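## Task

Take the yellow sponge off the desk and set it on the top surface of the low shelf beneath the REPAIRS sign. That shelf must stay roughly where it was, nothing standing on the floor may end up toppled, and the robot must not fall or finish leaning.

## Robot and tools

ROBOT. A wheeled cart with a head camera and two arms (left_arm, right_arm), each with a wrist camera and a two-jaw gripper (one fixed jaw, one swinging). The cart spans 0.53 m across and x = -0.35 to 0.07 m in the base frame. Each arm pans about a vertical axis at x = -0.060, y = +0.155 (left) or -0.155 m (right); the shoulder sits 0.89 m up. Link lengths: upper arm 0.116, forearm 0.135, hand 0.162 m. The fixed jaw tip reaches roughly 0.44 m from its pan axis and cannot go below about 0.54 m above the floor, so objects must be on raised surfaces.

FRAMES. Base frame: origin on the floor between the drive wheels, x ahead, y to the left, z up, metres. The result lines left_hand and right_hand give each fixed-jaw tip in this frame; a held item sits beside it toward the swinging jaw. These can be a few cm off the real position. base_odometry is in the frame the base had at scene start (x, y in m, heading in rad, left positive, -3.142 to 3.142); it counts wheel rotation only, so slips and bumps that twist the robot are not seen.

move. Arguments: base, joints, speeds (together the action), plus cameras and blocking. base is one object {x_m_s, turn_rad_s, for_s}: forward speed in m/s (negative reverses), left turn rate in rad/s (negative turns right), held for for_s seconds then stopped; omitted speeds are 0; no sideways motion. Nonzero x_m_s magnitude 0.005 to 0.291, turn 0.02 to 1.175, for_s 0.1 to 7.5. If |x|/0.291 + |turn|/1.175 exceeds 1, both are scaled down. Very small or near-maximum commands may fall short; check odometry. joints maps joint names to absolute target angles in rad (not offsets). Ranges: head_pan_rad -3.2 to 3.2 (0 ahead, + left); head_tilt_rad -0.76 to 1.45 (+ down); per arm: shoulder_pan -2.006 to 2.149, shoulder_lift -1.836 to 1.772, elbow_flex -1.773 to 1.58, wrist_flex -1.799 to 1.772, wrist_roll -2.816 to 2.978, gripper -0.03 to 1.944. speeds maps the same names (not grippers) to a top speed in rad/s, 0.08 to 4.71, for this action only. One action lasts at most 15 s; a joint times out after 14 s. cameras: list from head_camera, left_wrist_camera, right_wrist_camera, all; [] for none. blocking true (default) returns when everything rests; false returns in about 0.5 s while motion continues. A later move overrides named joints; a move without base ends a running base velocity. A move with no action just reports state and images.

wait {seconds 0 to 10, cameras}: lets time pass, returns early once moves finish. stop {cameras}: brakes all running motions. zoom_image {camera, region [x0,y0,x1,y1] in pixels, at most 504 square}: closer look at that camera's latest image. finished_scene {scene: current number}: ends the scene for good; the goal must hold without the robot. After ending the first scene, make no further calls in that reply.

ARM ANGLES. Pan: at 0 the left arm points left, the right arm right; positive is clockwise from above; straight ahead is +1.571 (left) and -1.571 (right). Bend: lift, elbow and wrist all 0 means upper arm near vertical (0.24 rad outward) and forearm and fingers level; positive bends down; their sum is the fingers' downward angle (1.571 = vertical down, needing the forearm within 0.20 rad above level). Roll: -1.522 puts the fixed jaw on the left looking outward, 1.619 on the right, 0.049 closes in the arm's vertical plane. With level fingers above furniture keep the fixed jaw on the left, since the hand body then rises above the fingers. Gripper: 0 jaws touch, 1 about 0.075 m open, 1.944 about 0.106 m.

RESULTS. base_status and joint_status give done, moving, stopped, off_target (resting short of target, maybe still pushing), time_out, not_followed (a self-collision check refused that arm's targets; the gripper still acts). "(sent for a of b s)" shows how long a base velocity ran. on_its_own lists uncommanded actions. Motor temperatures list per-arm joint values then gripper. MOTOR HOT appears at 55 °C; at 70 °C a motor shuts off (JOINT FAULT or HAND FAULT). A time_out, an unexpected stop or a refused call cancels the rest of that reply's move, wait and finished_scene calls.

HANDLING. Loaded or outstretched joints sag downward; compensate on the next target. A gripping jaw reads off_target; done means empty or loose. For thin soft items target -0.03. Closing from wide open squeezes hardest. A joint held over 0.30 rad from target (some jaws 0.09) for about 2 s trips and weakens; reset by waiting for it to settle, then targeting 0.2 rad back from the reading away from the old target. To release a blocked push, set the target to the current reading. Limits: about 0.4 kg per hand at full reach, 0.7 kg close in. Above about 3 rad/s a held item may be thrown.

TRAVEL AND SAFETY. Arms start folded, jaws shut (0.65 m wide). Stowed pose, left: pan -1.75, lift 0.05, elbow 1.35, wrist_flex -1.55, roll -1.52; right the same with pan 1.75. Stow in two steps (wrist joints first, then the rest) and unstow in the opposite order. Turning in place needs a clear 0.44 m radius. Avoid reversing or turning tight against furniture, pulling on things ahead, and hard pushes: the robot can tip. Never let the arms or hands collide or squeeze each other. Avoid drops, throws and knocking over floor items. Your thinking time lets running motions continue.

Each tool is called after "Emit:" by a JSON object that holds its "fn" and its "kwargs", one argument or row to a line.

## Session

Emit:
{"fn": "move", "kwargs": {
  "joints": {"head_tilt_rad":0.15}
}}

Emit:
{"fn": "move", "kwargs": {
  "joints": {"head_pan_rad":-0.85},
  "cameras": ["head_camera"]
}}

Emit:
{"fn": "move", "kwargs": {
  "joints": {"head_pan_rad":-1.7},
  "cameras": ["head_camera"]
}}

Emit:
{"fn": "move", "kwargs": {
  "joints": {"head_pan_rad":-2.55},
  "cameras": ["head_camera"]
}}

Emit:
{"fn": "move", "kwargs": {
  "joints": {"head_pan_rad":2.6},
  "cameras": ["head_camera"]
}}

Emit:
{"fn": "move", "kwargs": {
  "joints": {"head_pan_rad":1.7},
  "cameras": ["head_camera"]
}}

Emit:
{"fn": "move", "kwargs": {
  "joints": {"head_pan_rad":0.85},
  "cameras": ["head_camera"]
}}

Scene clock: 0.83 s.
Motor temperatures (°C): left_arm=[32 32 32 32 33 29] | right_arm=[30 29 26 27 31 27]
move: done
base_odometry: x=+0.000 y=+0.000 heading=+0.000
base_status: not commanded
joint_positions: head_pan_rad=+0.000 head_tilt_rad=+0.141 left_arm_shoulder_pan_rad=+0.000 left_arm_shoulder_lift_rad=-1.704 left_arm_elbow_flex_rad=+1.478 left_arm_wrist_flex_rad=+0.984 left_arm_wrist_roll_rad=-0.001 left_arm_gripper_rad=+0.000 right_arm_shoulder_pan_rad=+0.001 right_arm_shoulder_lift_rad=-1.670 right_arm_elbow_flex_rad=+1.496 right_arm_wrist_flex_rad=+1.032 right_arm_wrist_roll_rad=+0.000 right_arm_gripper_rad=+0.000
joint_status: all done
left_hand: x=-0.0600 y=+0.3116 z=+0.8261 quat_wxyz=(+0.395, -0.918, +0.023, +0.010)
right_hand: x=-0.0602 y=-0.3015 z=+0.8125 quat_wxyz=(+0.008, +0.023, +0.937, -0.348)
pictures: none

Scene clock: 2.20 s.
move: done
base_odometry: x=+0.000 y=+0.000 heading=+0.000
base_status: not commanded
joint_positions: head_pan_rad=-0.841 head_tilt_rad=+0.141 left_arm_shoulder_pan_rad=+0.000 left_arm_shoulder_lift_rad=-1.704 left_arm_elbow_flex_rad=+1.478 left_arm_wrist_flex_rad=+0.984 left_arm_wrist_roll_rad=-0.001 left_arm_gripper_rad=+0.000 right_arm_shoulder_pan_rad=+0.001 right_arm_shoulder_lift_rad=-1.670 right_arm_elbow_flex_rad=+1.496 right_arm_wrist_flex_rad=+1.032 right_arm_wrist_roll_rad=+0.000 right_arm_gripper_rad=+0.000
joint_status: all done
left_hand: x=-0.0600 y=+0.3116 z=+0.8261 quat_wxyz=(+0.395, -0.918, +0.023, +0.010)
right_hand: x=-0.0602 y=-0.3015 z=+0.8125 quat_wxyz=(+0.008, +0.023, +0.937, -0.348)
Images, in order (width x height): head_camera 644x476.

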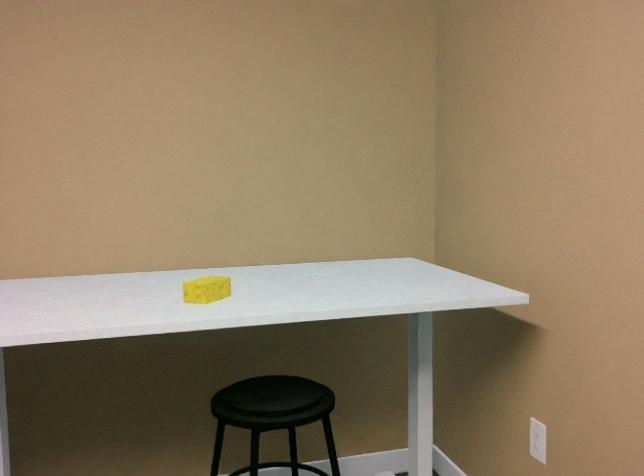

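Scene clock: 3.57 s.
move: done
base_odometry: x=+0.000 y=+0.000 heading=+0.000
base_status: not commanded
joint_positions: head_pan_rad=-1.690 head_tilt_rad=+0.141 left_arm_shoulder_pan_rad=+0.000 left_arm_shoulder_lift_rad=-1.704 left_arm_elbow_flex_rad=+1.478 left_arm_wrist_flex_rad=+0.984 left_arm_wrist_roll_rad=-0.001 left_arm_gripper_rad=+0.000 right_arm_shoulder_pan_rad=+0.001 right_arm_shoulder_lift_rad=-1.670 right_arm_elbow_flex_rad=+1.496 right_arm_wrist_flex_rad=+1.032 right_arm_wrist_roll_rad=+0.000 right_arm_gripper_rad=+0.000
joint_status: all done
left_hand: x=-0.0600 y=+0.3116 z=+0.8261 quat_wxyz=(+0.395, -0.918, +0.023, +0.010)
right_hand: x=-0.0602 y=-0.3015 z=+0.8125 quat_wxyz=(+0.008, +0.023, +0.937, -0.348)
Images, in order (width x height): head_camera 644x476.

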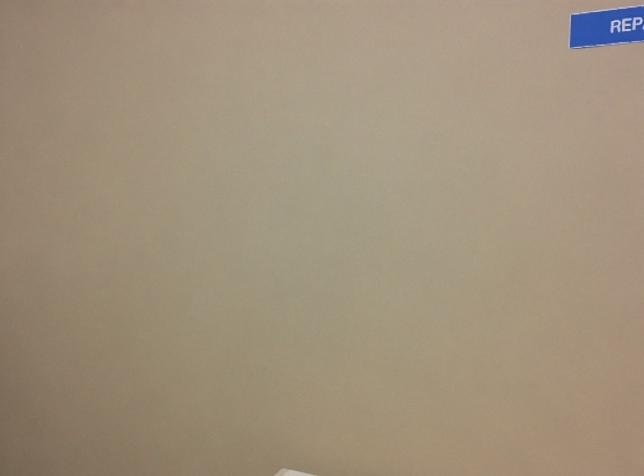

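Scene clock: 4.93 s.
move: done
base_odometry: x=+0.000 y=+0.000 heading=+0.000
base_status: not commanded
joint_positions: head_pan_rad=-2.540 head_tilt_rad=+0.141 left_arm_shoulder_pan_rad=+0.000 left_arm_shoulder_lift_rad=-1.704 left_arm_elbow_flex_rad=+1.478 left_arm_wrist_flex_rad=+0.984 left_arm_wrist_roll_rad=-0.001 left_arm_gripper_rad=+0.000 right_arm_shoulder_pan_rad=+0.001 right_arm_shoulder_lift_rad=-1.670 right_arm_elbow_flex_rad=+1.496 right_arm_wrist_flex_rad=+1.032 right_arm_wrist_roll_rad=+0.000 right_arm_gripper_rad=+0.000
joint_status: all done
left_hand: x=-0.0600 y=+0.3116 z=+0.8261 quat_wxyz=(+0.395, -0.918, +0.023, +0.010)
right_hand: x=-0.0602 y=-0.3015 z=+0.8125 quat_wxyz=(+0.008, +0.023, +0.937, -0.348)
Images, in order (width x height): head_camera 644x476.

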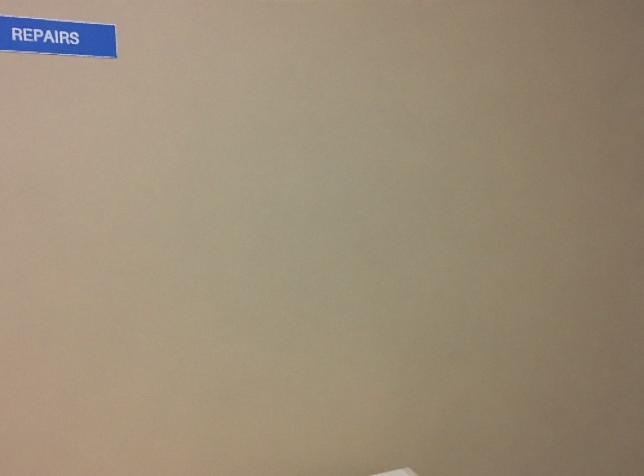

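Scene clock: 9.17 s.
move: done
base_odometry: x=+0.000 y=+0.000 heading=+0.000
base_status: not commanded
joint_positions: head_pan_rad=+2.589 head_tilt_rad=+0.141 left_arm_shoulder_pan_rad=+0.000 left_arm_shoulder_lift_rad=-1.704 left_arm_elbow_flex_rad=+1.478 left_arm_wrist_flex_rad=+0.984 left_arm_wrist_roll_rad=-0.001 left_arm_gripper_rad=+0.000 right_arm_shoulder_pan_rad=+0.001 right_arm_shoulder_lift_rad=-1.670 right_arm_elbow_flex_rad=+1.496 right_arm_wrist_flex_rad=+1.032 right_arm_wrist_roll_rad=+0.000 right_arm_gripper_rad=+0.000
joint_status: all done
left_hand: x=-0.0600 y=+0.3116 z=+0.8261 quat_wxyz=(+0.395, -0.918, +0.023, +0.010)
right_hand: x=-0.0602 y=-0.3015 z=+0.8125 quat_wxyz=(+0.008, +0.023, +0.937, -0.348)
Images, in order (width x height): head_camera 644x476.

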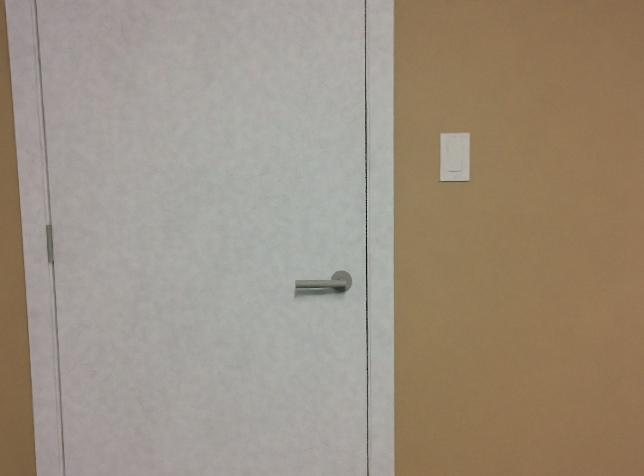

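Scene clock: 10.57 s.
move: done
base_odometry: x=+0.000 y=+0.000 heading=+0.000
base_status: not commanded
joint_positions: head_pan_rad=+1.709 head_tilt_rad=+0.141 left_arm_shoulder_pan_rad=+0.000 left_arm_shoulder_lift_rad=-1.704 left_arm_elbow_flex_rad=+1.478 left_arm_wrist_flex_rad=+0.984 left_arm_wrist_roll_rad=-0.001 left_arm_gripper_rad=+0.000 right_arm_shoulder_pan_rad=+0.001 right_arm_shoulder_lift_rad=-1.670 right_arm_elbow_flex_rad=+1.496 right_arm_wrist_flex_rad=+1.032 right_arm_wrist_roll_rad=+0.000 right_arm_gripper_rad=+0.000
joint_status: all done
left_hand: x=-0.0600 y=+0.3116 z=+0.8261 quat_wxyz=(+0.395, -0.918, +0.023, +0.010)
right_hand: x=-0.0602 y=-0.3015 z=+0.8125 quat_wxyz=(+0.008, +0.023, +0.937, -0.348)
Images, in order (width x height): head_camera 644x476.

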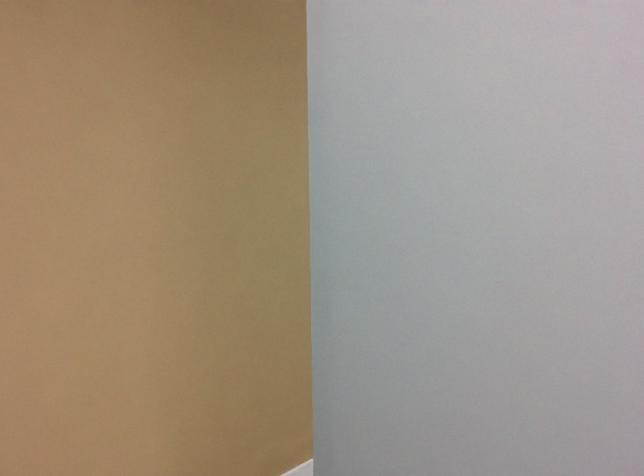

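Scene clock: 11.93 s.
move: done
base_odometry: x=+0.000 y=+0.000 heading=+0.000
base_status: not commanded
joint_positions: head_pan_rad=+0.859 head_tilt_rad=+0.141 left_arm_shoulder_pan_rad=+0.000 left_arm_shoulder_lift_rad=-1.704 left_arm_elbow_flex_rad=+1.478 left_arm_wrist_flex_rad=+0.984 left_arm_wrist_roll_rad=-0.001 left_arm_gripper_rad=+0.000 right_arm_shoulder_pan_rad=+0.001 right_arm_shoulder_lift_rad=-1.670 right_arm_elbow_flex_rad=+1.496 right_arm_wrist_flex_rad=+1.032 right_arm_wrist_roll_rad=+0.000 right_arm_gripper_rad=+0.000
joint_status: all done
left_hand: x=-0.0600 y=+0.3116 z=+0.8261 quat_wxyz=(+0.395, -0.918, +0.023, +0.010)
right_hand: x=-0.0602 y=-0.3015 z=+0.8125 quat_wxyz=(+0.008, +0.023, +0.937, -0.348)
Images, in order (width x height): head_camera 644x476.

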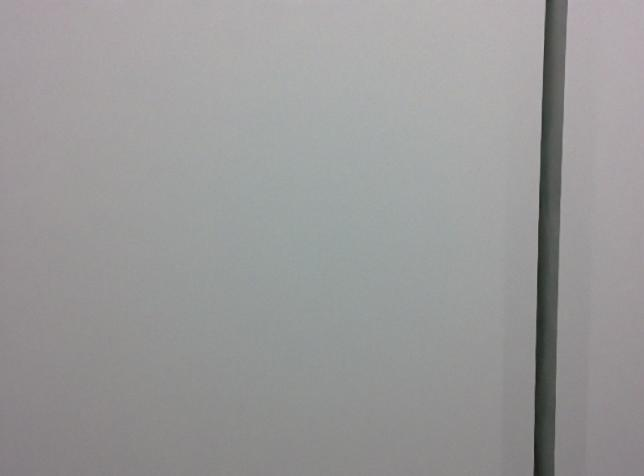

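Emit:
{"fn": "move", "kwargs": {
  "base": {"turn_rad_s":-0.6,"for_s":1.02},
  "joints": {"right_arm_shoulder_lift_rad":0.0,"right_arm_elbow_flex_rad":-0.445,"right_arm_wrist_flex_rad":1.0,"right_arm_wrist_roll_rad":-1.522,"head_pan_rad":0,"head_tilt_rad":0.75,"right_arm_gripper_rad":1.9}
}}

Emit:
{"fn": "move", "kwargs": {
  "base": {"x_m_s":0.25,"for_s":3.83}
}}

Emit:
{"fn": "move", "kwargs": {
  "base": {"turn_rad_s":0.3,"for_s":0.42},
  "cameras": ["head_camera"]
}}

Scene clock: 30.40 s.
move: done
base_odometry: x=+0.000 y=+0.000 heading=-0.620
base_status: done (sent for 1.03 of 1.03 s)
joint_positions: head_pan_rad=+0.009 head_tilt_rad=+0.744 left_arm_shoulder_pan_rad=-0.001 left_arm_shoulder_lift_rad=-1.704 left_arm_elbow_flex_rad=+1.478 left_arm_wrist_flex_rad=+0.984 left_arm_wrist_roll_rad=-0.001 left_arm_gripper_rad=+0.000 right_arm_shoulder_pan_rad=+0.000 right_arm_shoulder_lift_rad=+0.006 right_arm_elbow_flex_rad=-0.403 right_arm_wrist_flex_rad=+1.011 right_arm_wrist_roll_rad=-1.514 right_arm_gripper_rad=+1.890
joint_status: all done
left_hand: x=-0.0602 y=+0.3116 z=+0.8261 quat_wxyz=(+0.395, -0.918, +0.022, +0.010)
right_hand: x=-0.0521 y=-0.4675 z=+0.9708 quat_wxyz=(+0.325, +0.625, +0.630, -0.327)
pictures: none

Scene clock: 35.40 s.
move: done
base_odometry: x=+0.780 y=-0.558 heading=-0.619
base_status: done (sent for 3.83 of 3.83 s)
joint_positions: head_pan_rad=+0.009 head_tilt_rad=+0.744 left_arm_shoulder_pan_rad=-0.003 left_arm_shoulder_lift_rad=-1.704 left_arm_elbow_flex_rad=+1.478 left_arm_wrist_flex_rad=+0.984 left_arm_wrist_roll_rad=-0.001 left_arm_gripper_rad=+0.000 right_arm_shoulder_pan_rad=+0.003 right_arm_shoulder_lift_rad=+0.006 right_arm_elbow_flex_rad=-0.403 right_arm_wrist_flex_rad=+1.011 right_arm_wrist_roll_rad=-1.517 right_arm_gripper_rad=+1.890
joint_status: not commanded
left_hand: x=-0.0604 y=+0.3116 z=+0.8261 quat_wxyz=(+0.395, -0.918, +0.021, +0.010)
right_hand: x=-0.0531 y=-0.4675 z=+0.9708 quat_wxyz=(+0.325, +0.627, +0.628, -0.327)
pictures: none

Scene clock: 36.47 s.
move: done
base_odometry: x=+0.780 y=-0.558 heading=-0.490
base_status: done (sent for 0.43 of 0.43 s)
joint_positions: head_pan_rad=+0.009 head_tilt_rad=+0.744 left_arm_shoulder_pan_rad=-0.001 left_arm_shoulder_lift_rad=-1.704 left_arm_elbow_flex_rad=+1.478 left_arm_wrist_flex_rad=+0.984 left_arm_wrist_roll_rad=-0.001 left_arm_gripper_rad=+0.000 right_arm_shoulder_pan_rad=+0.003 right_arm_shoulder_lift_rad=+0.006 right_arm_elbow_flex_rad=-0.403 right_arm_wrist_flex_rad=+1.011 right_arm_wrist_roll_rad=-1.517 right_arm_gripper_rad=+1.890
joint_status: not commanded
left_hand: x=-0.0602 y=+0.3116 z=+0.8261 quat_wxyz=(+0.395, -0.918, +0.022, +0.010)
right_hand: x=-0.0531 y=-0.4675 z=+0.9708 quat_wxyz=(+0.325, +0.627, +0.628, -0.327)
Images, in order (width x height): head_camera 644x476.

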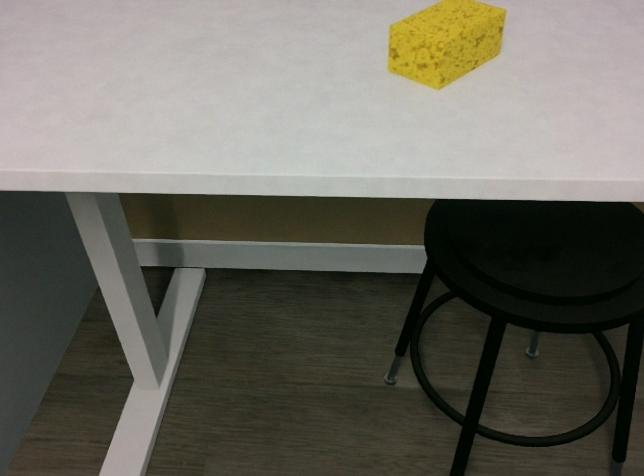

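Emit:
{"fn": "move", "kwargs": {
  "base": {"turn_rad_s":0.5,"for_s":0.9}
}}

Emit:
{"fn": "move", "kwargs": {
  "base": {"x_m_s":0.2,"for_s":1.52},
  "joints": {"right_arm_shoulder_pan_rad":-1.35,"right_arm_shoulder_lift_rad":0.1,"right_arm_elbow_flex_rad":-0.48,"right_arm_wrist_flex_rad":0.5}
}}

Emit:
{"fn": "move", "kwargs": {
  "base": {"turn_rad_s":-0.5,"for_s":0.9},
  "joints": {"head_pan_rad":-0.4,"head_tilt_rad":0.8},
  "cameras": ["head_camera","right_wrist_camera"]
}}

Scene clock: 66.03 s.
move: done
base_odometry: x=+0.779 y=-0.557 heading=-0.040
base_status: done (sent for 0.9 of 0.9 s)
joint_positions: head_pan_rad=+0.009 head_tilt_rad=+0.744 left_arm_shoulder_pan_rad=+0.000 left_arm_shoulder_lift_rad=-1.704 left_arm_elbow_flex_rad=+1.478 left_arm_wrist_flex_rad=+0.984 left_arm_wrist_roll_rad=-0.001 left_arm_gripper_rad=+0.000 right_arm_shoulder_pan_rad=-0.002 right_arm_shoulder_lift_rad=+0.006 right_arm_elbow_flex_rad=-0.403 right_arm_wrist_flex_rad=+1.011 right_arm_wrist_roll_rad=-1.520 right_arm_gripper_rad=+1.890
joint_status: not commanded
left_hand: x=-0.0600 y=+0.3116 z=+0.8261 quat_wxyz=(+0.395, -0.918, +0.023, +0.010)
right_hand: x=-0.0516 y=-0.4675 z=+0.9708 quat_wxyz=(+0.326, +0.626, +0.629, -0.326)
pictures: none

Scene clock: 68.57 s.
move: done
base_odometry: x=+1.086 y=-0.569 heading=-0.038
base_status: done (sent for 1.53 of 1.53 s)
joint_positions: head_pan_rad=+0.009 head_tilt_rad=+0.744 left_arm_shoulder_pan_rad=-0.003 left_arm_shoulder_lift_rad=-1.704 left_arm_elbow_flex_rad=+1.478 left_arm_wrist_flex_rad=+0.984 left_arm_wrist_roll_rad=-0.001 left_arm_gripper_rad=+0.000 right_arm_shoulder_pan_rad=-1.344 right_arm_shoulder_lift_rad=+0.110 right_arm_elbow_flex_rad=-0.437 right_arm_wrist_flex_rad=+0.515 right_arm_wrist_roll_rad=-1.525 right_arm_gripper_rad=+1.890
joint_status: all done
left_hand: x=-0.0604 y=+0.3116 z=+0.8261 quat_wxyz=(+0.395, -0.918, +0.021, +0.010)
right_hand: x=+0.2870 y=-0.2271 z=+1.0208 quat_wxyz=(+0.633, +0.088, +0.765, -0.071)
pictures: none

Scene clock: 70.13 s.
move: done
base_odometry: x=+1.085 y=-0.569 heading=-0.490
base_status: done (sent for 0.9 of 0.9 s)
joint_positions: head_pan_rad=-0.391 head_tilt_rad=+0.794 left_arm_shoulder_pan_rad=+0.002 left_arm_shoulder_lift_rad=-1.704 left_arm_elbow_flex_rad=+1.478 left_arm_wrist_flex_rad=+0.984 left_arm_wrist_roll_rad=-0.001 left_arm_gripper_rad=+0.000 right_arm_shoulder_pan_rad=-1.344 right_arm_shoulder_lift_rad=+0.110 right_arm_elbow_flex_rad=-0.437 right_arm_wrist_flex_rad=+0.515 right_arm_wrist_roll_rad=-1.525 right_arm_gripper_rad=+1.890
joint_status: all done
left_hand: x=-0.0597 y=+0.3116 z=+0.8261 quat_wxyz=(+0.395, -0.918, +0.023, +0.009)
right_hand: x=+0.2870 y=-0.2271 z=+1.0208 quat_wxyz=(+0.633, +0.088, +0.765, -0.071)
Images, in order (width x height): head_camera 644x476, right_wrist_camera 644x476.

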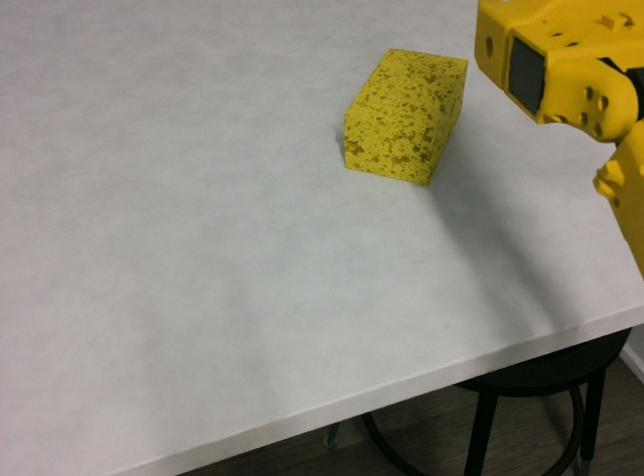

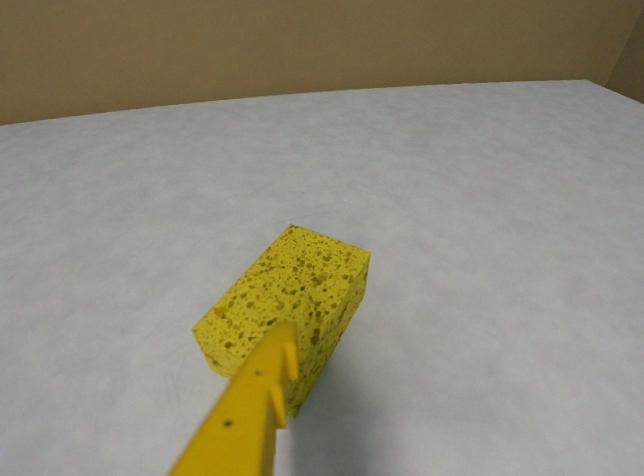

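Emit:
{"fn": "move", "kwargs": {
  "base": {"x_m_s":0.1,"for_s":0.65},
  "joints": {"right_arm_shoulder_pan_rad":-1.60,"right_arm_gripper_rad":0.0}
}}

Emit:
{"fn": "move", "kwargs": {
  "joints": {"right_arm_shoulder_lift_rad":0.68,"right_arm_elbow_flex_rad":-0.5,"right_arm_wrist_flex_rad":0.44},
  "speeds": {"right_arm_shoulder_lift_rad":0.7},
  "cameras": ["head_camera","right_wrist_camera"]
}}

Scene clock: 94.80 s.
move: done
base_odometry: x=+1.145 y=-0.601 heading=-0.492
base_status: done (sent for 0.67 of 0.67 s)
joint_positions: head_pan_rad=-0.391 head_tilt_rad=+0.794 left_arm_shoulder_pan_rad=-0.003 left_arm_shoulder_lift_rad=-1.704 left_arm_elbow_flex_rad=+1.478 left_arm_wrist_flex_rad=+0.984 left_arm_wrist_roll_rad=-0.001 left_arm_gripper_rad=+0.000 right_arm_shoulder_pan_rad=-1.594 right_arm_shoulder_lift_rad=+0.110 right_arm_elbow_flex_rad=-0.437 right_arm_wrist_flex_rad=+0.515 right_arm_wrist_roll_rad=-1.525 right_arm_gripper_rad=+0.008
joint_status: all done
left_hand: x=-0.0604 y=+0.3116 z=+0.8261 quat_wxyz=(+0.395, -0.918, +0.021, +0.010)
right_hand: x=+0.2940 y=-0.1390 z=+1.0208 quat_wxyz=(+0.637, -0.008, +0.770, +0.008)
pictures: none

Scene clock: 96.20 s.
move: done
base_odometry: x=+1.145 y=-0.601 heading=-0.492
base_status: not commanded
joint_positions: head_pan_rad=-0.391 head_tilt_rad=+0.794 left_arm_shoulder_pan_rad=-0.004 left_arm_shoulder_lift_rad=-1.704 left_arm_elbow_flex_rad=+1.478 left_arm_wrist_flex_rad=+0.984 left_arm_wrist_roll_rad=-0.001 left_arm_gripper_rad=+0.000 right_arm_shoulder_pan_rad=-1.594 right_arm_shoulder_lift_rad=+0.656 right_arm_elbow_flex_rad=-0.498 right_arm_wrist_flex_rad=+0.440 right_arm_wrist_roll_rad=-1.525 right_arm_gripper_rad=+0.008
joint_status: all done
left_hand: x=-0.0607 y=+0.3116 z=+0.8261 quat_wxyz=(+0.395, -0.918, +0.021, +0.011)
right_hand: x=+0.3276 y=-0.1382 z=+0.8595 quat_wxyz=(+0.467, -0.009, +0.884, +0.006)
Images, in order (width x height): head_camera 644x476, right_wrist_camera 644x476.

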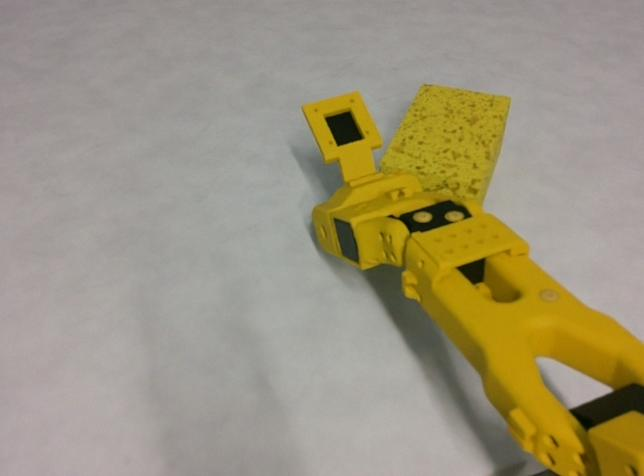

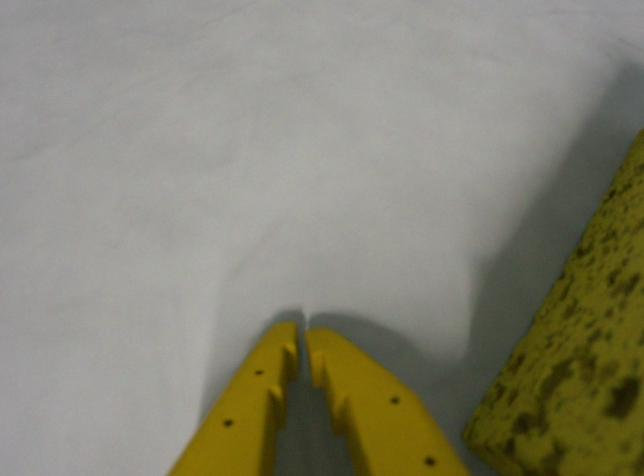

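Emit:
{"fn": "move", "kwargs": {
  "joints": {"right_arm_shoulder_pan_rad":-1.37},
  "speeds": {"right_arm_shoulder_pan_rad":0.3},
  "cameras": ["right_wrist_camera"]
}}

Scene clock: 103.07 s.
move: off_target
base_odometry: x=+1.145 y=-0.601 heading=-0.492
base_status: not commanded
joint_positions: head_pan_rad=-0.391 head_tilt_rad=+0.794 left_arm_shoulder_pan_rad=-0.004 left_arm_shoulder_lift_rad=-1.704 left_arm_elbow_flex_rad=+1.478 left_arm_wrist_flex_rad=+0.984 left_arm_wrist_roll_rad=-0.001 left_arm_gripper_rad=+0.000 right_arm_shoulder_pan_rad=-1.398 right_arm_shoulder_lift_rad=+0.657 right_arm_elbow_flex_rad=-0.500 right_arm_wrist_flex_rad=+0.440 right_arm_wrist_roll_rad=-1.525 right_arm_gripper_rad=+0.008
joint_status: right_arm_shoulder_pan_rad off_target (ended at -1.398, target -1.370)
left_hand: x=-0.0607 y=+0.3116 z=+0.8261 quat_wxyz=(+0.395, -0.918, +0.021, +0.011)
right_hand: x=+0.3235 y=-0.2141 z=+0.8594 quat_wxyz=(+0.466, +0.077, +0.881, -0.040)
Images, in order (width x height): right_wrist_camera 644x476.

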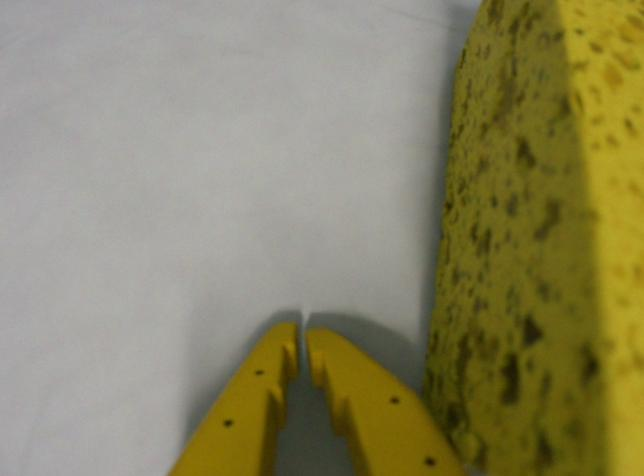

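Emit:
{"fn": "move", "kwargs": {
  "joints": {"right_arm_shoulder_lift_rad":0.25}
}}

Emit:
{"fn": "move", "kwargs": {
  "joints": {"right_arm_shoulder_pan_rad":-1.345,"right_arm_gripper_rad":1.944},
  "cameras": ["right_wrist_camera"]
}}

Scene clock: 109.83 s.
move: done
base_odometry: x=+1.145 y=-0.601 heading=-0.492
base_status: not commanded
joint_positions: head_pan_rad=-0.391 head_tilt_rad=+0.794 left_arm_shoulder_pan_rad=-0.006 left_arm_shoulder_lift_rad=-1.704 left_arm_elbow_flex_rad=+1.478 left_arm_wrist_flex_rad=+0.984 left_arm_wrist_roll_rad=-0.001 left_arm_gripper_rad=+0.000 right_arm_shoulder_pan_rad=-1.373 right_arm_shoulder_lift_rad=+0.314 right_arm_elbow_flex_rad=-0.486 right_arm_wrist_flex_rad=+0.446 right_arm_wrist_roll_rad=-1.525 right_arm_gripper_rad=+0.008
joint_status: all done
on_its_own: right_arm_shoulder_pan_rad moved +0.025 to your old target -1.370
left_hand: x=-0.0609 y=+0.3116 z=+0.8261 quat_wxyz=(+0.395, -0.918, +0.020, +0.011)
right_hand: x=+0.3124 y=-0.2216 z=+0.9770 quat_wxyz=(+0.601, +0.080, +0.793, -0.059)
pictures: none

Scene clock: 111.33 s.
move: done
base_odometry: x=+1.145 y=-0.601 heading=-0.492
base_status: not commanded
joint_positions: head_pan_rad=-0.391 head_tilt_rad=+0.794 left_arm_shoulder_pan_rad=-0.006 left_arm_shoulder_lift_rad=-1.704 left_arm_elbow_flex_rad=+1.478 left_arm_wrist_flex_rad=+0.984 left_arm_wrist_roll_rad=-0.001 left_arm_gripper_rad=+0.000 right_arm_shoulder_pan_rad=-1.350 right_arm_shoulder_lift_rad=+0.314 right_arm_elbow_flex_rad=-0.486 right_arm_wrist_flex_rad=+0.446 right_arm_wrist_roll_rad=-1.525 right_arm_gripper_rad=+1.933
joint_status: all done
left_hand: x=-0.0609 y=+0.3116 z=+0.8261 quat_wxyz=(+0.395, -0.918, +0.020, +0.011)
right_hand: x=+0.3108 y=-0.2302 z=+0.9770 quat_wxyz=(+0.600, +0.089, +0.792, -0.066)
Images, in order (width x height): right_wrist_camera 644x476.

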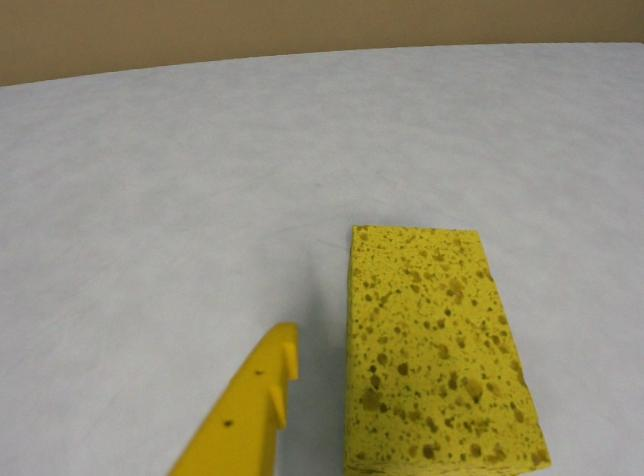

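Emit:
{"fn": "move", "kwargs": {
  "joints": {"right_arm_shoulder_lift_rad":0.68,"right_arm_elbow_flex_rad":-0.5,"right_arm_wrist_flex_rad":0.44},
  "speeds": {"right_arm_shoulder_lift_rad":0.7}
}}

Emit:
{"fn": "move", "kwargs": {
  "joints": {"right_arm_gripper_rad":0.35},
  "cameras": ["right_wrist_camera"]
}}

Emit:
{"fn": "move", "kwargs": {
  "joints": {"right_arm_shoulder_lift_rad":0.1},
  "speeds": {"right_arm_shoulder_lift_rad":0.6},
  "cameras": ["right_wrist_camera"]
}}

Scene clock: 118.97 s.
move: done
base_odometry: x=+1.145 y=-0.601 heading=-0.492
base_status: not commanded
joint_positions: head_pan_rad=-0.391 head_tilt_rad=+0.794 left_arm_shoulder_pan_rad=-0.003 left_arm_shoulder_lift_rad=-1.704 left_arm_elbow_flex_rad=+1.478 left_arm_wrist_flex_rad=+0.984 left_arm_wrist_roll_rad=-0.001 left_arm_gripper_rad=+0.000 right_arm_shoulder_pan_rad=-1.350 right_arm_shoulder_lift_rad=+0.657 right_arm_elbow_flex_rad=-0.500 right_arm_wrist_flex_rad=+0.440 right_arm_wrist_roll_rad=-1.525 right_arm_gripper_rad=+1.933
joint_status: all done
left_hand: x=-0.0604 y=+0.3116 z=+0.8261 quat_wxyz=(+0.395, -0.918, +0.021, +0.010)
right_hand: x=+0.3203 y=-0.2323 z=+0.8594 quat_wxyz=(+0.465, +0.098, +0.879, -0.051)
pictures: none

Scene clock: 120.33 s.
move: done
base_odometry: x=+1.145 y=-0.601 heading=-0.492
base_status: not commanded
joint_positions: head_pan_rad=-0.391 head_tilt_rad=+0.794 left_arm_shoulder_pan_rad=-0.003 left_arm_shoulder_lift_rad=-1.704 left_arm_elbow_flex_rad=+1.478 left_arm_wrist_flex_rad=+0.984 left_arm_wrist_roll_rad=-0.001 left_arm_gripper_rad=+0.000 right_arm_shoulder_pan_rad=-1.346 right_arm_shoulder_lift_rad=+0.659 right_arm_elbow_flex_rad=-0.500 right_arm_wrist_flex_rad=+0.439 right_arm_wrist_roll_rad=-1.514 right_arm_gripper_rad=+0.362
joint_status: all done
left_hand: x=-0.0604 y=+0.3116 z=+0.8261 quat_wxyz=(+0.395, -0.918, +0.021, +0.010)
right_hand: x=+0.3199 y=-0.2340 z=+0.8590 quat_wxyz=(+0.464, +0.096, +0.879, -0.054)
Images, in order (width x height): right_wrist_camera 644x476.

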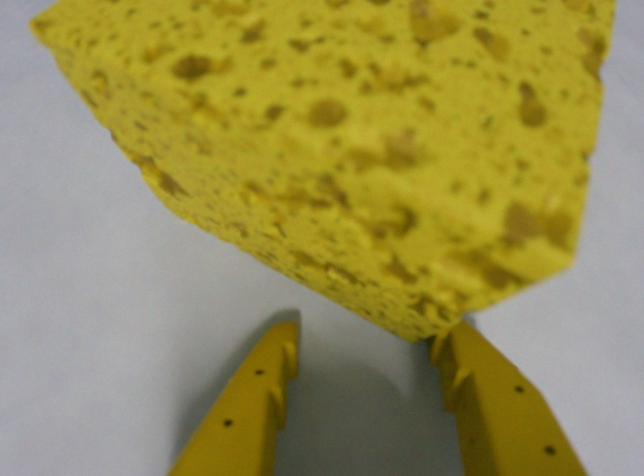

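Scene clock: 121.87 s.
move: done
base_odometry: x=+1.145 y=-0.601 heading=-0.492
base_status: not commanded
joint_positions: head_pan_rad=-0.391 head_tilt_rad=+0.794 left_arm_shoulder_pan_rad=-0.004 left_arm_shoulder_lift_rad=-1.704 left_arm_elbow_flex_rad=+1.478 left_arm_wrist_flex_rad=+0.984 left_arm_wrist_roll_rad=-0.001 left_arm_gripper_rad=+0.000 right_arm_shoulder_pan_rad=-1.347 right_arm_shoulder_lift_rad=+0.159 right_arm_elbow_flex_rad=-0.486 right_arm_wrist_flex_rad=+0.446 right_arm_wrist_roll_rad=-1.514 right_arm_gripper_rad=+0.357
joint_status: all done
left_hand: x=-0.0607 y=+0.3116 z=+0.8261 quat_wxyz=(+0.395, -0.918, +0.021, +0.011)
right_hand: x=+0.2940 y=-0.2275 z=+1.0296 quat_wxyz=(+0.659, +0.080, +0.744, -0.077)
Images, in order (width x height): right_wrist_camera 644x476.

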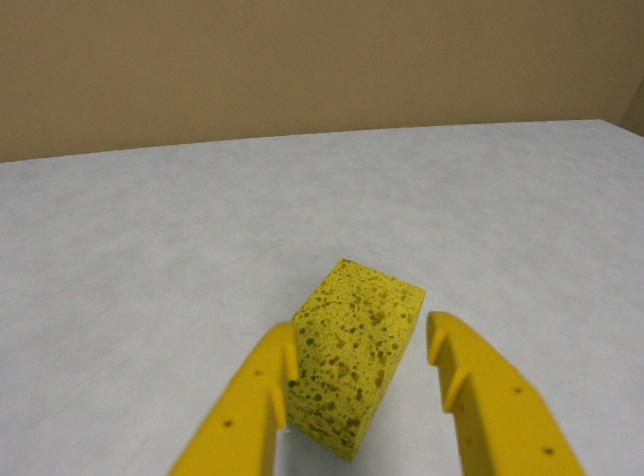

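Emit:
{"fn": "move", "kwargs": {
  "joints": {"right_arm_shoulder_pan_rad":-0.9,"right_arm_gripper_rad":1.944,"head_pan_rad":-0.3,"head_tilt_rad":1.0},
  "cameras": ["head_camera"]
}}

Scene clock: 128.97 s.
move: done
base_odometry: x=+1.145 y=-0.601 heading=-0.492
base_status: not commanded
joint_positions: head_pan_rad=-0.311 head_tilt_rad=+0.994 left_arm_shoulder_pan_rad=-0.004 left_arm_shoulder_lift_rad=-1.704 left_arm_elbow_flex_rad=+1.478 left_arm_wrist_flex_rad=+0.984 left_arm_wrist_roll_rad=-0.001 left_arm_gripper_rad=+0.000 right_arm_shoulder_pan_rad=-0.909 right_arm_shoulder_lift_rad=+0.159 right_arm_elbow_flex_rad=-0.486 right_arm_wrist_flex_rad=+0.446 right_arm_wrist_roll_rad=-1.523 right_arm_gripper_rad=+1.933
joint_status: all done
left_hand: x=-0.0607 y=+0.3116 z=+0.8261 quat_wxyz=(+0.395, -0.918, +0.021, +0.011)
right_hand: x=+0.2297 y=-0.3711 z=+1.0296 quat_wxyz=(+0.628, +0.244, +0.707, -0.215)
Images, in order (width x height): head_camera 644x476.

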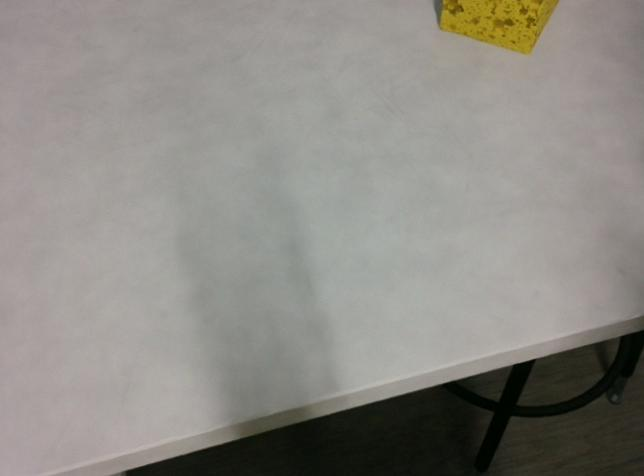

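Emit:
{"fn": "move", "kwargs": {
  "base": {"x_m_s":0.1,"for_s":0.42},
  "joints": {"right_arm_shoulder_pan_rad":-1.5,"right_arm_gripper_rad":0.0,"right_arm_shoulder_lift_rad":0.5,"right_arm_elbow_flex_rad":-0.93,"right_arm_wrist_flex_rad":0.27}
}}

Emit:
{"fn": "move", "kwargs": {
  "joints": {"right_arm_shoulder_lift_rad":1.03},
  "speeds": {"right_arm_shoulder_lift_rad":0.7},
  "cameras": ["right_wrist_camera"]
}}

Emit:
{"fn": "move", "kwargs": {
  "joints": {"right_arm_shoulder_pan_rad":-1.27},
  "speeds": {"right_arm_shoulder_pan_rad":0.3},
  "cameras": ["right_wrist_camera"]
}}

Scene clock: 152.50 s.
move: done
base_odometry: x=+1.183 y=-0.621 heading=-0.492
base_status: done (sent for 0.43 of 0.43 s)
joint_positions: head_pan_rad=-0.311 head_tilt_rad=+0.994 left_arm_shoulder_pan_rad=+0.000 left_arm_shoulder_lift_rad=-1.704 left_arm_elbow_flex_rad=+1.478 left_arm_wrist_flex_rad=+0.984 left_arm_wrist_roll_rad=-0.001 left_arm_gripper_rad=+0.000 right_arm_shoulder_pan_rad=-1.493 right_arm_shoulder_lift_rad=+0.516 right_arm_elbow_flex_rad=-0.886 right_arm_wrist_flex_rad=+0.284 right_arm_wrist_roll_rad=-1.525 right_arm_gripper_rad=+0.008
joint_status: all done
left_hand: x=-0.0600 y=+0.3116 z=+0.8261 quat_wxyz=(+0.395, -0.918, +0.023, +0.010)
right_hand: x=+0.3336 y=-0.1779 z=+1.0453 quat_wxyz=(+0.736, +0.027, +0.675, -0.028)
pictures: none

Scene clock: 153.87 s.
move: done
base_odometry: x=+1.183 y=-0.621 heading=-0.492
base_status: not commanded
joint_positions: head_pan_rad=-0.311 head_tilt_rad=+0.994 left_arm_shoulder_pan_rad=+0.000 left_arm_shoulder_lift_rad=-1.704 left_arm_elbow_flex_rad=+1.478 left_arm_wrist_flex_rad=+0.984 left_arm_wrist_roll_rad=-0.001 left_arm_gripper_rad=+0.000 right_arm_shoulder_pan_rad=-1.493 right_arm_shoulder_lift_rad=+1.027 right_arm_elbow_flex_rad=-0.922 right_arm_wrist_flex_rad=+0.270 right_arm_wrist_roll_rad=-1.525 right_arm_gripper_rad=+0.008
joint_status: all done
left_hand: x=-0.0600 y=+0.3116 z=+0.8261 quat_wxyz=(+0.395, -0.918, +0.023, +0.010)
right_hand: x=+0.3645 y=-0.1803 z=+0.8602 quat_wxyz=(+0.562, +0.033, +0.826, -0.021)
Images, in order (width x height): right_wrist_camera 644x476.

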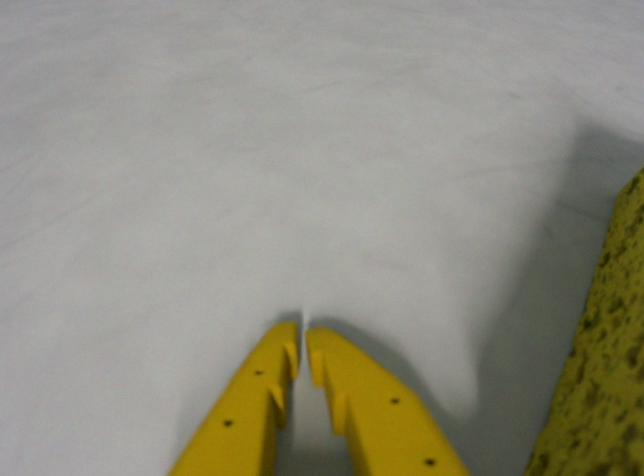

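Scene clock: 155.13 s.
move: off_target
base_odometry: x=+1.183 y=-0.621 heading=-0.492
base_status: not commanded
joint_positions: head_pan_rad=-0.311 head_tilt_rad=+0.994 left_arm_shoulder_pan_rad=+0.000 left_arm_shoulder_lift_rad=-1.704 left_arm_elbow_flex_rad=+1.478 left_arm_wrist_flex_rad=+0.984 left_arm_wrist_roll_rad=-0.001 left_arm_gripper_rad=+0.000 right_arm_shoulder_pan_rad=-1.292 right_arm_shoulder_lift_rad=+1.029 right_arm_elbow_flex_rad=-0.923 right_arm_wrist_flex_rad=+0.270 right_arm_wrist_roll_rad=-1.525 right_arm_gripper_rad=+0.008
joint_status: right_arm_shoulder_pan_rad off_target (ended at -1.293, target -1.270)
left_hand: x=-0.0600 y=+0.3116 z=+0.8261 quat_wxyz=(+0.395, -0.918, +0.023, +0.010)
right_hand: x=+0.3510 y=-0.2646 z=+0.8600 quat_wxyz=(+0.557, +0.116, +0.818, -0.077)
Images, in order (width x height): right_wrist_camera 644x476.

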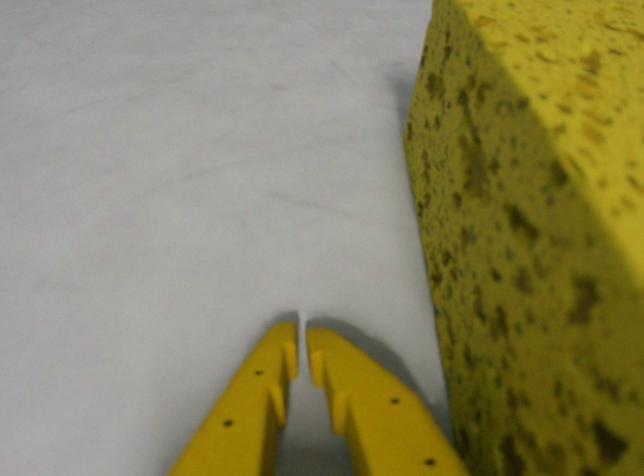

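Emit:
{"fn": "move", "kwargs": {
  "joints": {"right_arm_shoulder_lift_rad":0.55}
}}

Emit:
{"fn": "move", "kwargs": {
  "joints": {"right_arm_shoulder_pan_rad":-1.24,"right_arm_gripper_rad":1.944},
  "cameras": ["right_wrist_camera"]
}}

Emit:
{"fn": "move", "kwargs": {
  "joints": {"right_arm_shoulder_lift_rad":1.03},
  "speeds": {"right_arm_shoulder_lift_rad":0.5},
  "cameras": ["right_wrist_camera"]
}}

Scene clock: 164.10 s.
move: done
base_odometry: x=+1.183 y=-0.621 heading=-0.492
base_status: not commanded
joint_positions: head_pan_rad=-0.311 head_tilt_rad=+0.994 left_arm_shoulder_pan_rad=+0.000 left_arm_shoulder_lift_rad=-1.704 left_arm_elbow_flex_rad=+1.478 left_arm_wrist_flex_rad=+0.984 left_arm_wrist_roll_rad=-0.001 left_arm_gripper_rad=+0.000 right_arm_shoulder_pan_rad=-1.278 right_arm_shoulder_lift_rad=+0.619 right_arm_elbow_flex_rad=-0.920 right_arm_wrist_flex_rad=+0.276 right_arm_wrist_roll_rad=-1.525 right_arm_gripper_rad=+0.008
joint_status: all done
left_hand: x=-0.0600 y=+0.3116 z=+0.8261 quat_wxyz=(+0.395, -0.918, +0.023, +0.010)
right_hand: x=+0.3313 y=-0.2648 z=+1.0182 quat_wxyz=(+0.708, +0.103, +0.691, -0.103)
pictures: none

Scene clock: 165.60 s.
move: done
base_odometry: x=+1.183 y=-0.621 heading=-0.492
base_status: not commanded
joint_positions: head_pan_rad=-0.311 head_tilt_rad=+0.994 left_arm_shoulder_pan_rad=+0.000 left_arm_shoulder_lift_rad=-1.704 left_arm_elbow_flex_rad=+1.478 left_arm_wrist_flex_rad=+0.984 left_arm_wrist_roll_rad=-0.001 left_arm_gripper_rad=+0.000 right_arm_shoulder_pan_rad=-1.246 right_arm_shoulder_lift_rad=+0.619 right_arm_elbow_flex_rad=-0.920 right_arm_wrist_flex_rad=+0.276 right_arm_wrist_roll_rad=-1.525 right_arm_gripper_rad=+1.933
joint_status: all done
left_hand: x=-0.0600 y=+0.3116 z=+0.8261 quat_wxyz=(+0.395, -0.918, +0.023, +0.010)
right_hand: x=+0.3275 y=-0.2773 z=+1.0182 quat_wxyz=(+0.707, +0.114, +0.689, -0.115)
Images, in order (width x height): right_wrist_camera 644x476.

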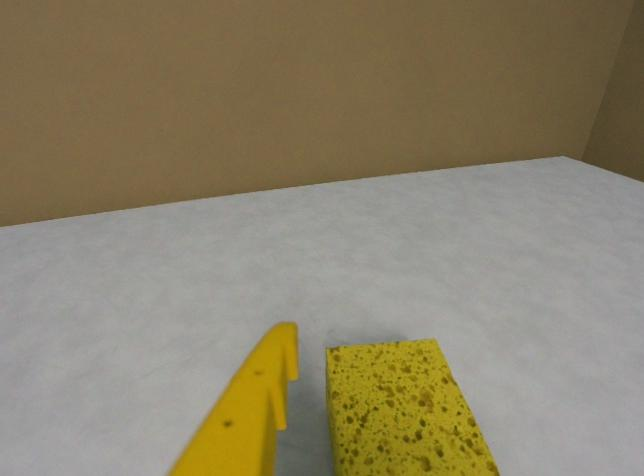

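Scene clock: 166.97 s.
move: done
base_odometry: x=+1.183 y=-0.621 heading=-0.492
base_status: not commanded
joint_positions: head_pan_rad=-0.311 head_tilt_rad=+0.994 left_arm_shoulder_pan_rad=+0.000 left_arm_shoulder_lift_rad=-1.704 left_arm_elbow_flex_rad=+1.478 left_arm_wrist_flex_rad=+0.984 left_arm_wrist_roll_rad=-0.001 left_arm_gripper_rad=+0.000 right_arm_shoulder_pan_rad=-1.246 right_arm_shoulder_lift_rad=+1.029 right_arm_elbow_flex_rad=-0.925 right_arm_wrist_flex_rad=+0.270 right_arm_wrist_roll_rad=-1.525 right_arm_gripper_rad=+1.933
joint_status: all done
left_hand: x=-0.0600 y=+0.3116 z=+0.8261 quat_wxyz=(+0.395, -0.918, +0.023, +0.010)
right_hand: x=+0.3456 y=-0.2834 z=+0.8604 quat_wxyz=(+0.556, +0.135, +0.815, -0.090)
Images, in order (width x height): right_wrist_camera 644x476.

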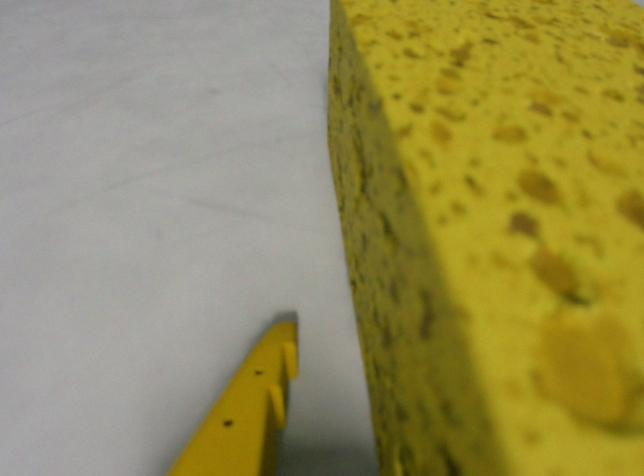

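Well inside. Close.

Emit:
{"fn": "move", "kwargs": {
  "joints": {"right_arm_gripper_rad":0.35},
  "cameras": ["right_wrist_camera"]
}}

Emit:
{"fn": "move", "kwargs": {
  "joints": {"right_arm_shoulder_lift_rad":0.5},
  "speeds": {"right_arm_shoulder_lift_rad":0.5},
  "cameras": ["right_wrist_camera"]
}}

Scene clock: 174.20 s.
move: off_target
base_odometry: x=+1.183 y=-0.621 heading=-0.492
base_status: not commanded
joint_positions: head_pan_rad=-0.311 head_tilt_rad=+0.994 left_arm_shoulder_pan_rad=+0.000 left_arm_shoulder_lift_rad=-1.704 left_arm_elbow_flex_rad=+1.478 left_arm_wrist_flex_rad=+0.984 left_arm_wrist_roll_rad=-0.001 left_arm_gripper_rad=+0.000 right_arm_shoulder_pan_rad=-1.243 right_arm_shoulder_lift_rad=+1.029 right_arm_elbow_flex_rad=-0.925 right_arm_wrist_flex_rad=+0.270 right_arm_wrist_roll_rad=-1.514 right_arm_gripper_rad=+0.867
joint_status: right_arm_gripper_rad off_target (ended at +0.867, target +0.350)
left_hand: x=-0.0600 y=+0.3116 z=+0.8261 quat_wxyz=(+0.395, -0.918, +0.023, +0.010)
right_hand: x=+0.3452 y=-0.2846 z=+0.8603 quat_wxyz=(+0.555, +0.131, +0.816, -0.094)
Images, in order (width x height): right_wrist_camera 644x476.

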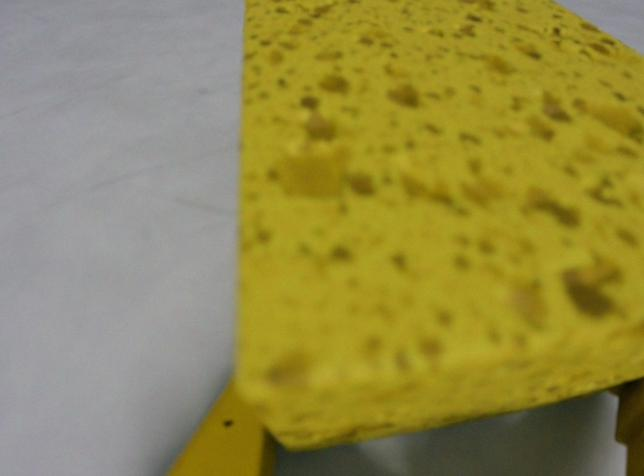

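Scene clock: 175.80 s.
move: done
base_odometry: x=+1.183 y=-0.621 heading=-0.492
base_status: not commanded
joint_positions: head_pan_rad=-0.311 head_tilt_rad=+0.994 left_arm_shoulder_pan_rad=+0.000 left_arm_shoulder_lift_rad=-1.704 left_arm_elbow_flex_rad=+1.478 left_arm_wrist_flex_rad=+0.984 left_arm_wrist_roll_rad=-0.001 left_arm_gripper_rad=+0.000 right_arm_shoulder_pan_rad=-1.246 right_arm_shoulder_lift_rad=+0.578 right_arm_elbow_flex_rad=-0.920 right_arm_wrist_flex_rad=+0.276 right_arm_wrist_roll_rad=-1.525 right_arm_gripper_rad=+0.894
joint_status: all done
left_hand: x=-0.0600 y=+0.3116 z=+0.8261 quat_wxyz=(+0.395, -0.918, +0.023, +0.010)
right_hand: x=+0.3224 y=-0.2756 z=+1.0336 quat_wxyz=(+0.721, +0.111, +0.674, -0.117)
Images, in order (width x height): right_wrist_camera 644x476.

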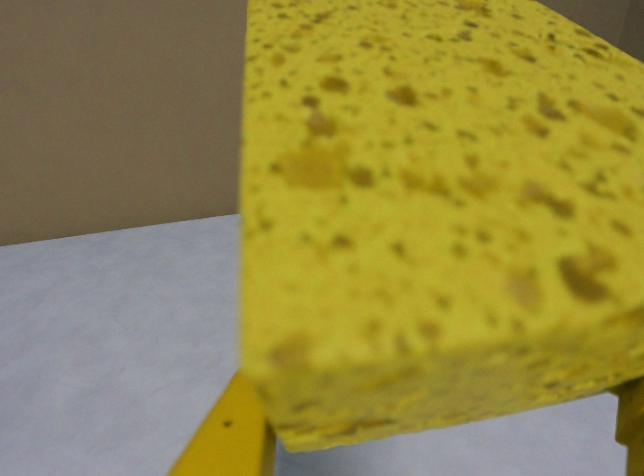

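Emit:
{"fn": "move", "kwargs": {
  "base": {"x_m_s":-0.27,"for_s":4.48}
}}

Emit:
{"fn": "move", "kwargs": {
  "base": {"turn_rad_s":-0.7,"for_s":2.24},
  "joints": {"head_pan_rad":0,"head_tilt_rad":0.8,"right_arm_shoulder_pan_rad":-1.571},
  "cameras": ["head_camera"]
}}

Scene clock: 191.70 s.
move: done
base_odometry: x=+0.119 y=-0.052 heading=-0.492
base_status: done (sent for 4.47 of 4.47 s)
joint_positions: head_pan_rad=-0.311 head_tilt_rad=+0.994 left_arm_shoulder_pan_rad=-0.003 left_arm_shoulder_lift_rad=-1.704 left_arm_elbow_flex_rad=+1.478 left_arm_wrist_flex_rad=+0.984 left_arm_wrist_roll_rad=-0.001 left_arm_gripper_rad=+0.000 right_arm_shoulder_pan_rad=-1.243 right_arm_shoulder_lift_rad=+0.578 right_arm_elbow_flex_rad=-0.920 right_arm_wrist_flex_rad=+0.276 right_arm_wrist_roll_rad=-1.525 right_arm_gripper_rad=+0.896
joint_status: not commanded
left_hand: x=-0.0604 y=+0.3116 z=+0.8261 quat_wxyz=(+0.395, -0.918, +0.021, +0.010)
right_hand: x=+0.3220 y=-0.2767 z=+1.0336 quat_wxyz=(+0.721, +0.112, +0.674, -0.118)
pictures: none

Scene clock: 194.60 s.
move: done
base_odometry: x=+0.119 y=-0.052 heading=-2.052
base_status: done (sent for 2.23 of 2.23 s)
joint_positions: head_pan_rad=-0.011 head_tilt_rad=+0.814 left_arm_shoulder_pan_rad=+0.005 left_arm_shoulder_lift_rad=-1.704 left_arm_elbow_flex_rad=+1.478 left_arm_wrist_flex_rad=+0.984 left_arm_wrist_roll_rad=-0.001 left_arm_gripper_rad=+0.000 right_arm_shoulder_pan_rad=-1.565 right_arm_shoulder_lift_rad=+0.578 right_arm_elbow_flex_rad=-0.920 right_arm_wrist_flex_rad=+0.276 right_arm_wrist_roll_rad=-1.525 right_arm_gripper_rad=+0.896
joint_status: all done
left_hand: x=-0.0592 y=+0.3116 z=+0.8261 quat_wxyz=(+0.395, -0.918, +0.025, +0.009)
right_hand: x=+0.3409 y=-0.1495 z=+1.0336 quat_wxyz=(+0.730, +0.003, +0.683, -0.001)
Images, in order (width x height): head_camera 644x476.

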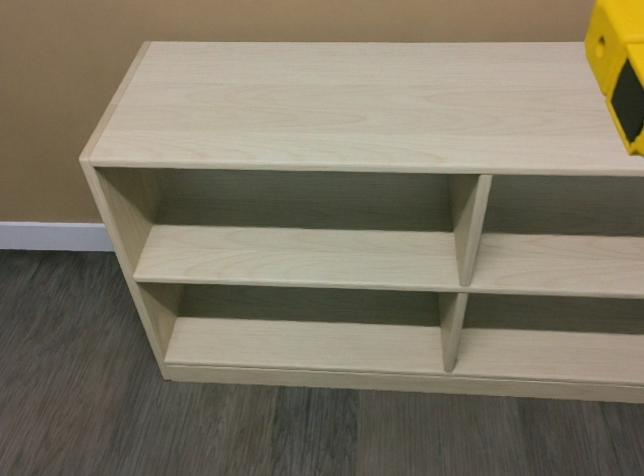

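Emit:
{"fn": "move", "kwargs": {
  "base": {"x_m_s":0.2,"for_s":2.75},
  "joints": {"right_arm_shoulder_lift_rad":1.1,"right_arm_elbow_flex_rad":-0.5,"right_arm_wrist_flex_rad":-0.2,"head_pan_rad":-0.35,"head_tilt_rad":1.1},
  "speeds": {"right_arm_shoulder_lift_rad":0.5,"right_arm_elbow_flex_rad":0.5,"right_arm_wrist_flex_rad":0.5},
  "cameras": ["head_camera","right_wrist_camera"]
}}

Scene clock: 216.90 s.
move: done
base_odometry: x=-0.139 y=-0.542 heading=-2.054
base_status: done (sent for 2.77 of 2.77 s)
joint_positions: head_pan_rad=-0.341 head_tilt_rad=+1.094 left_arm_shoulder_pan_rad=-0.004 left_arm_shoulder_lift_rad=-1.704 left_arm_elbow_flex_rad=+1.478 left_arm_wrist_flex_rad=+0.984 left_arm_wrist_roll_rad=-0.001 left_arm_gripper_rad=+0.000 right_arm_shoulder_pan_rad=-1.565 right_arm_shoulder_lift_rad=+1.125 right_arm_elbow_flex_rad=-0.494 right_arm_wrist_flex_rad=-0.183 right_arm_wrist_roll_rad=-1.525 right_arm_gripper_rad=+0.896
joint_status: all done
left_hand: x=-0.0607 y=+0.3116 z=+0.8261 quat_wxyz=(+0.395, -0.918, +0.021, +0.011)
right_hand: x=+0.3405 y=-0.1495 z=+0.7719 quat_wxyz=(+0.532, +0.003, +0.847, -0.001)
Images, in order (width x height): head_camera 644x476, right_wrist_camera 644x476.

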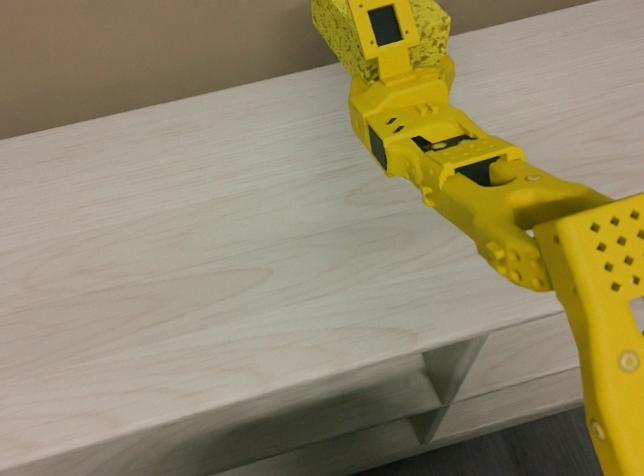

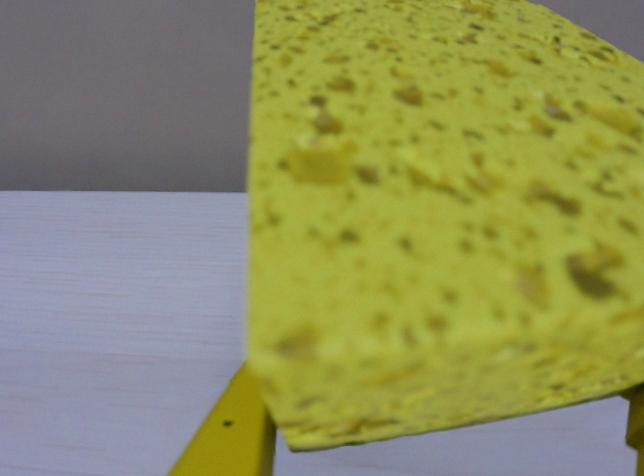

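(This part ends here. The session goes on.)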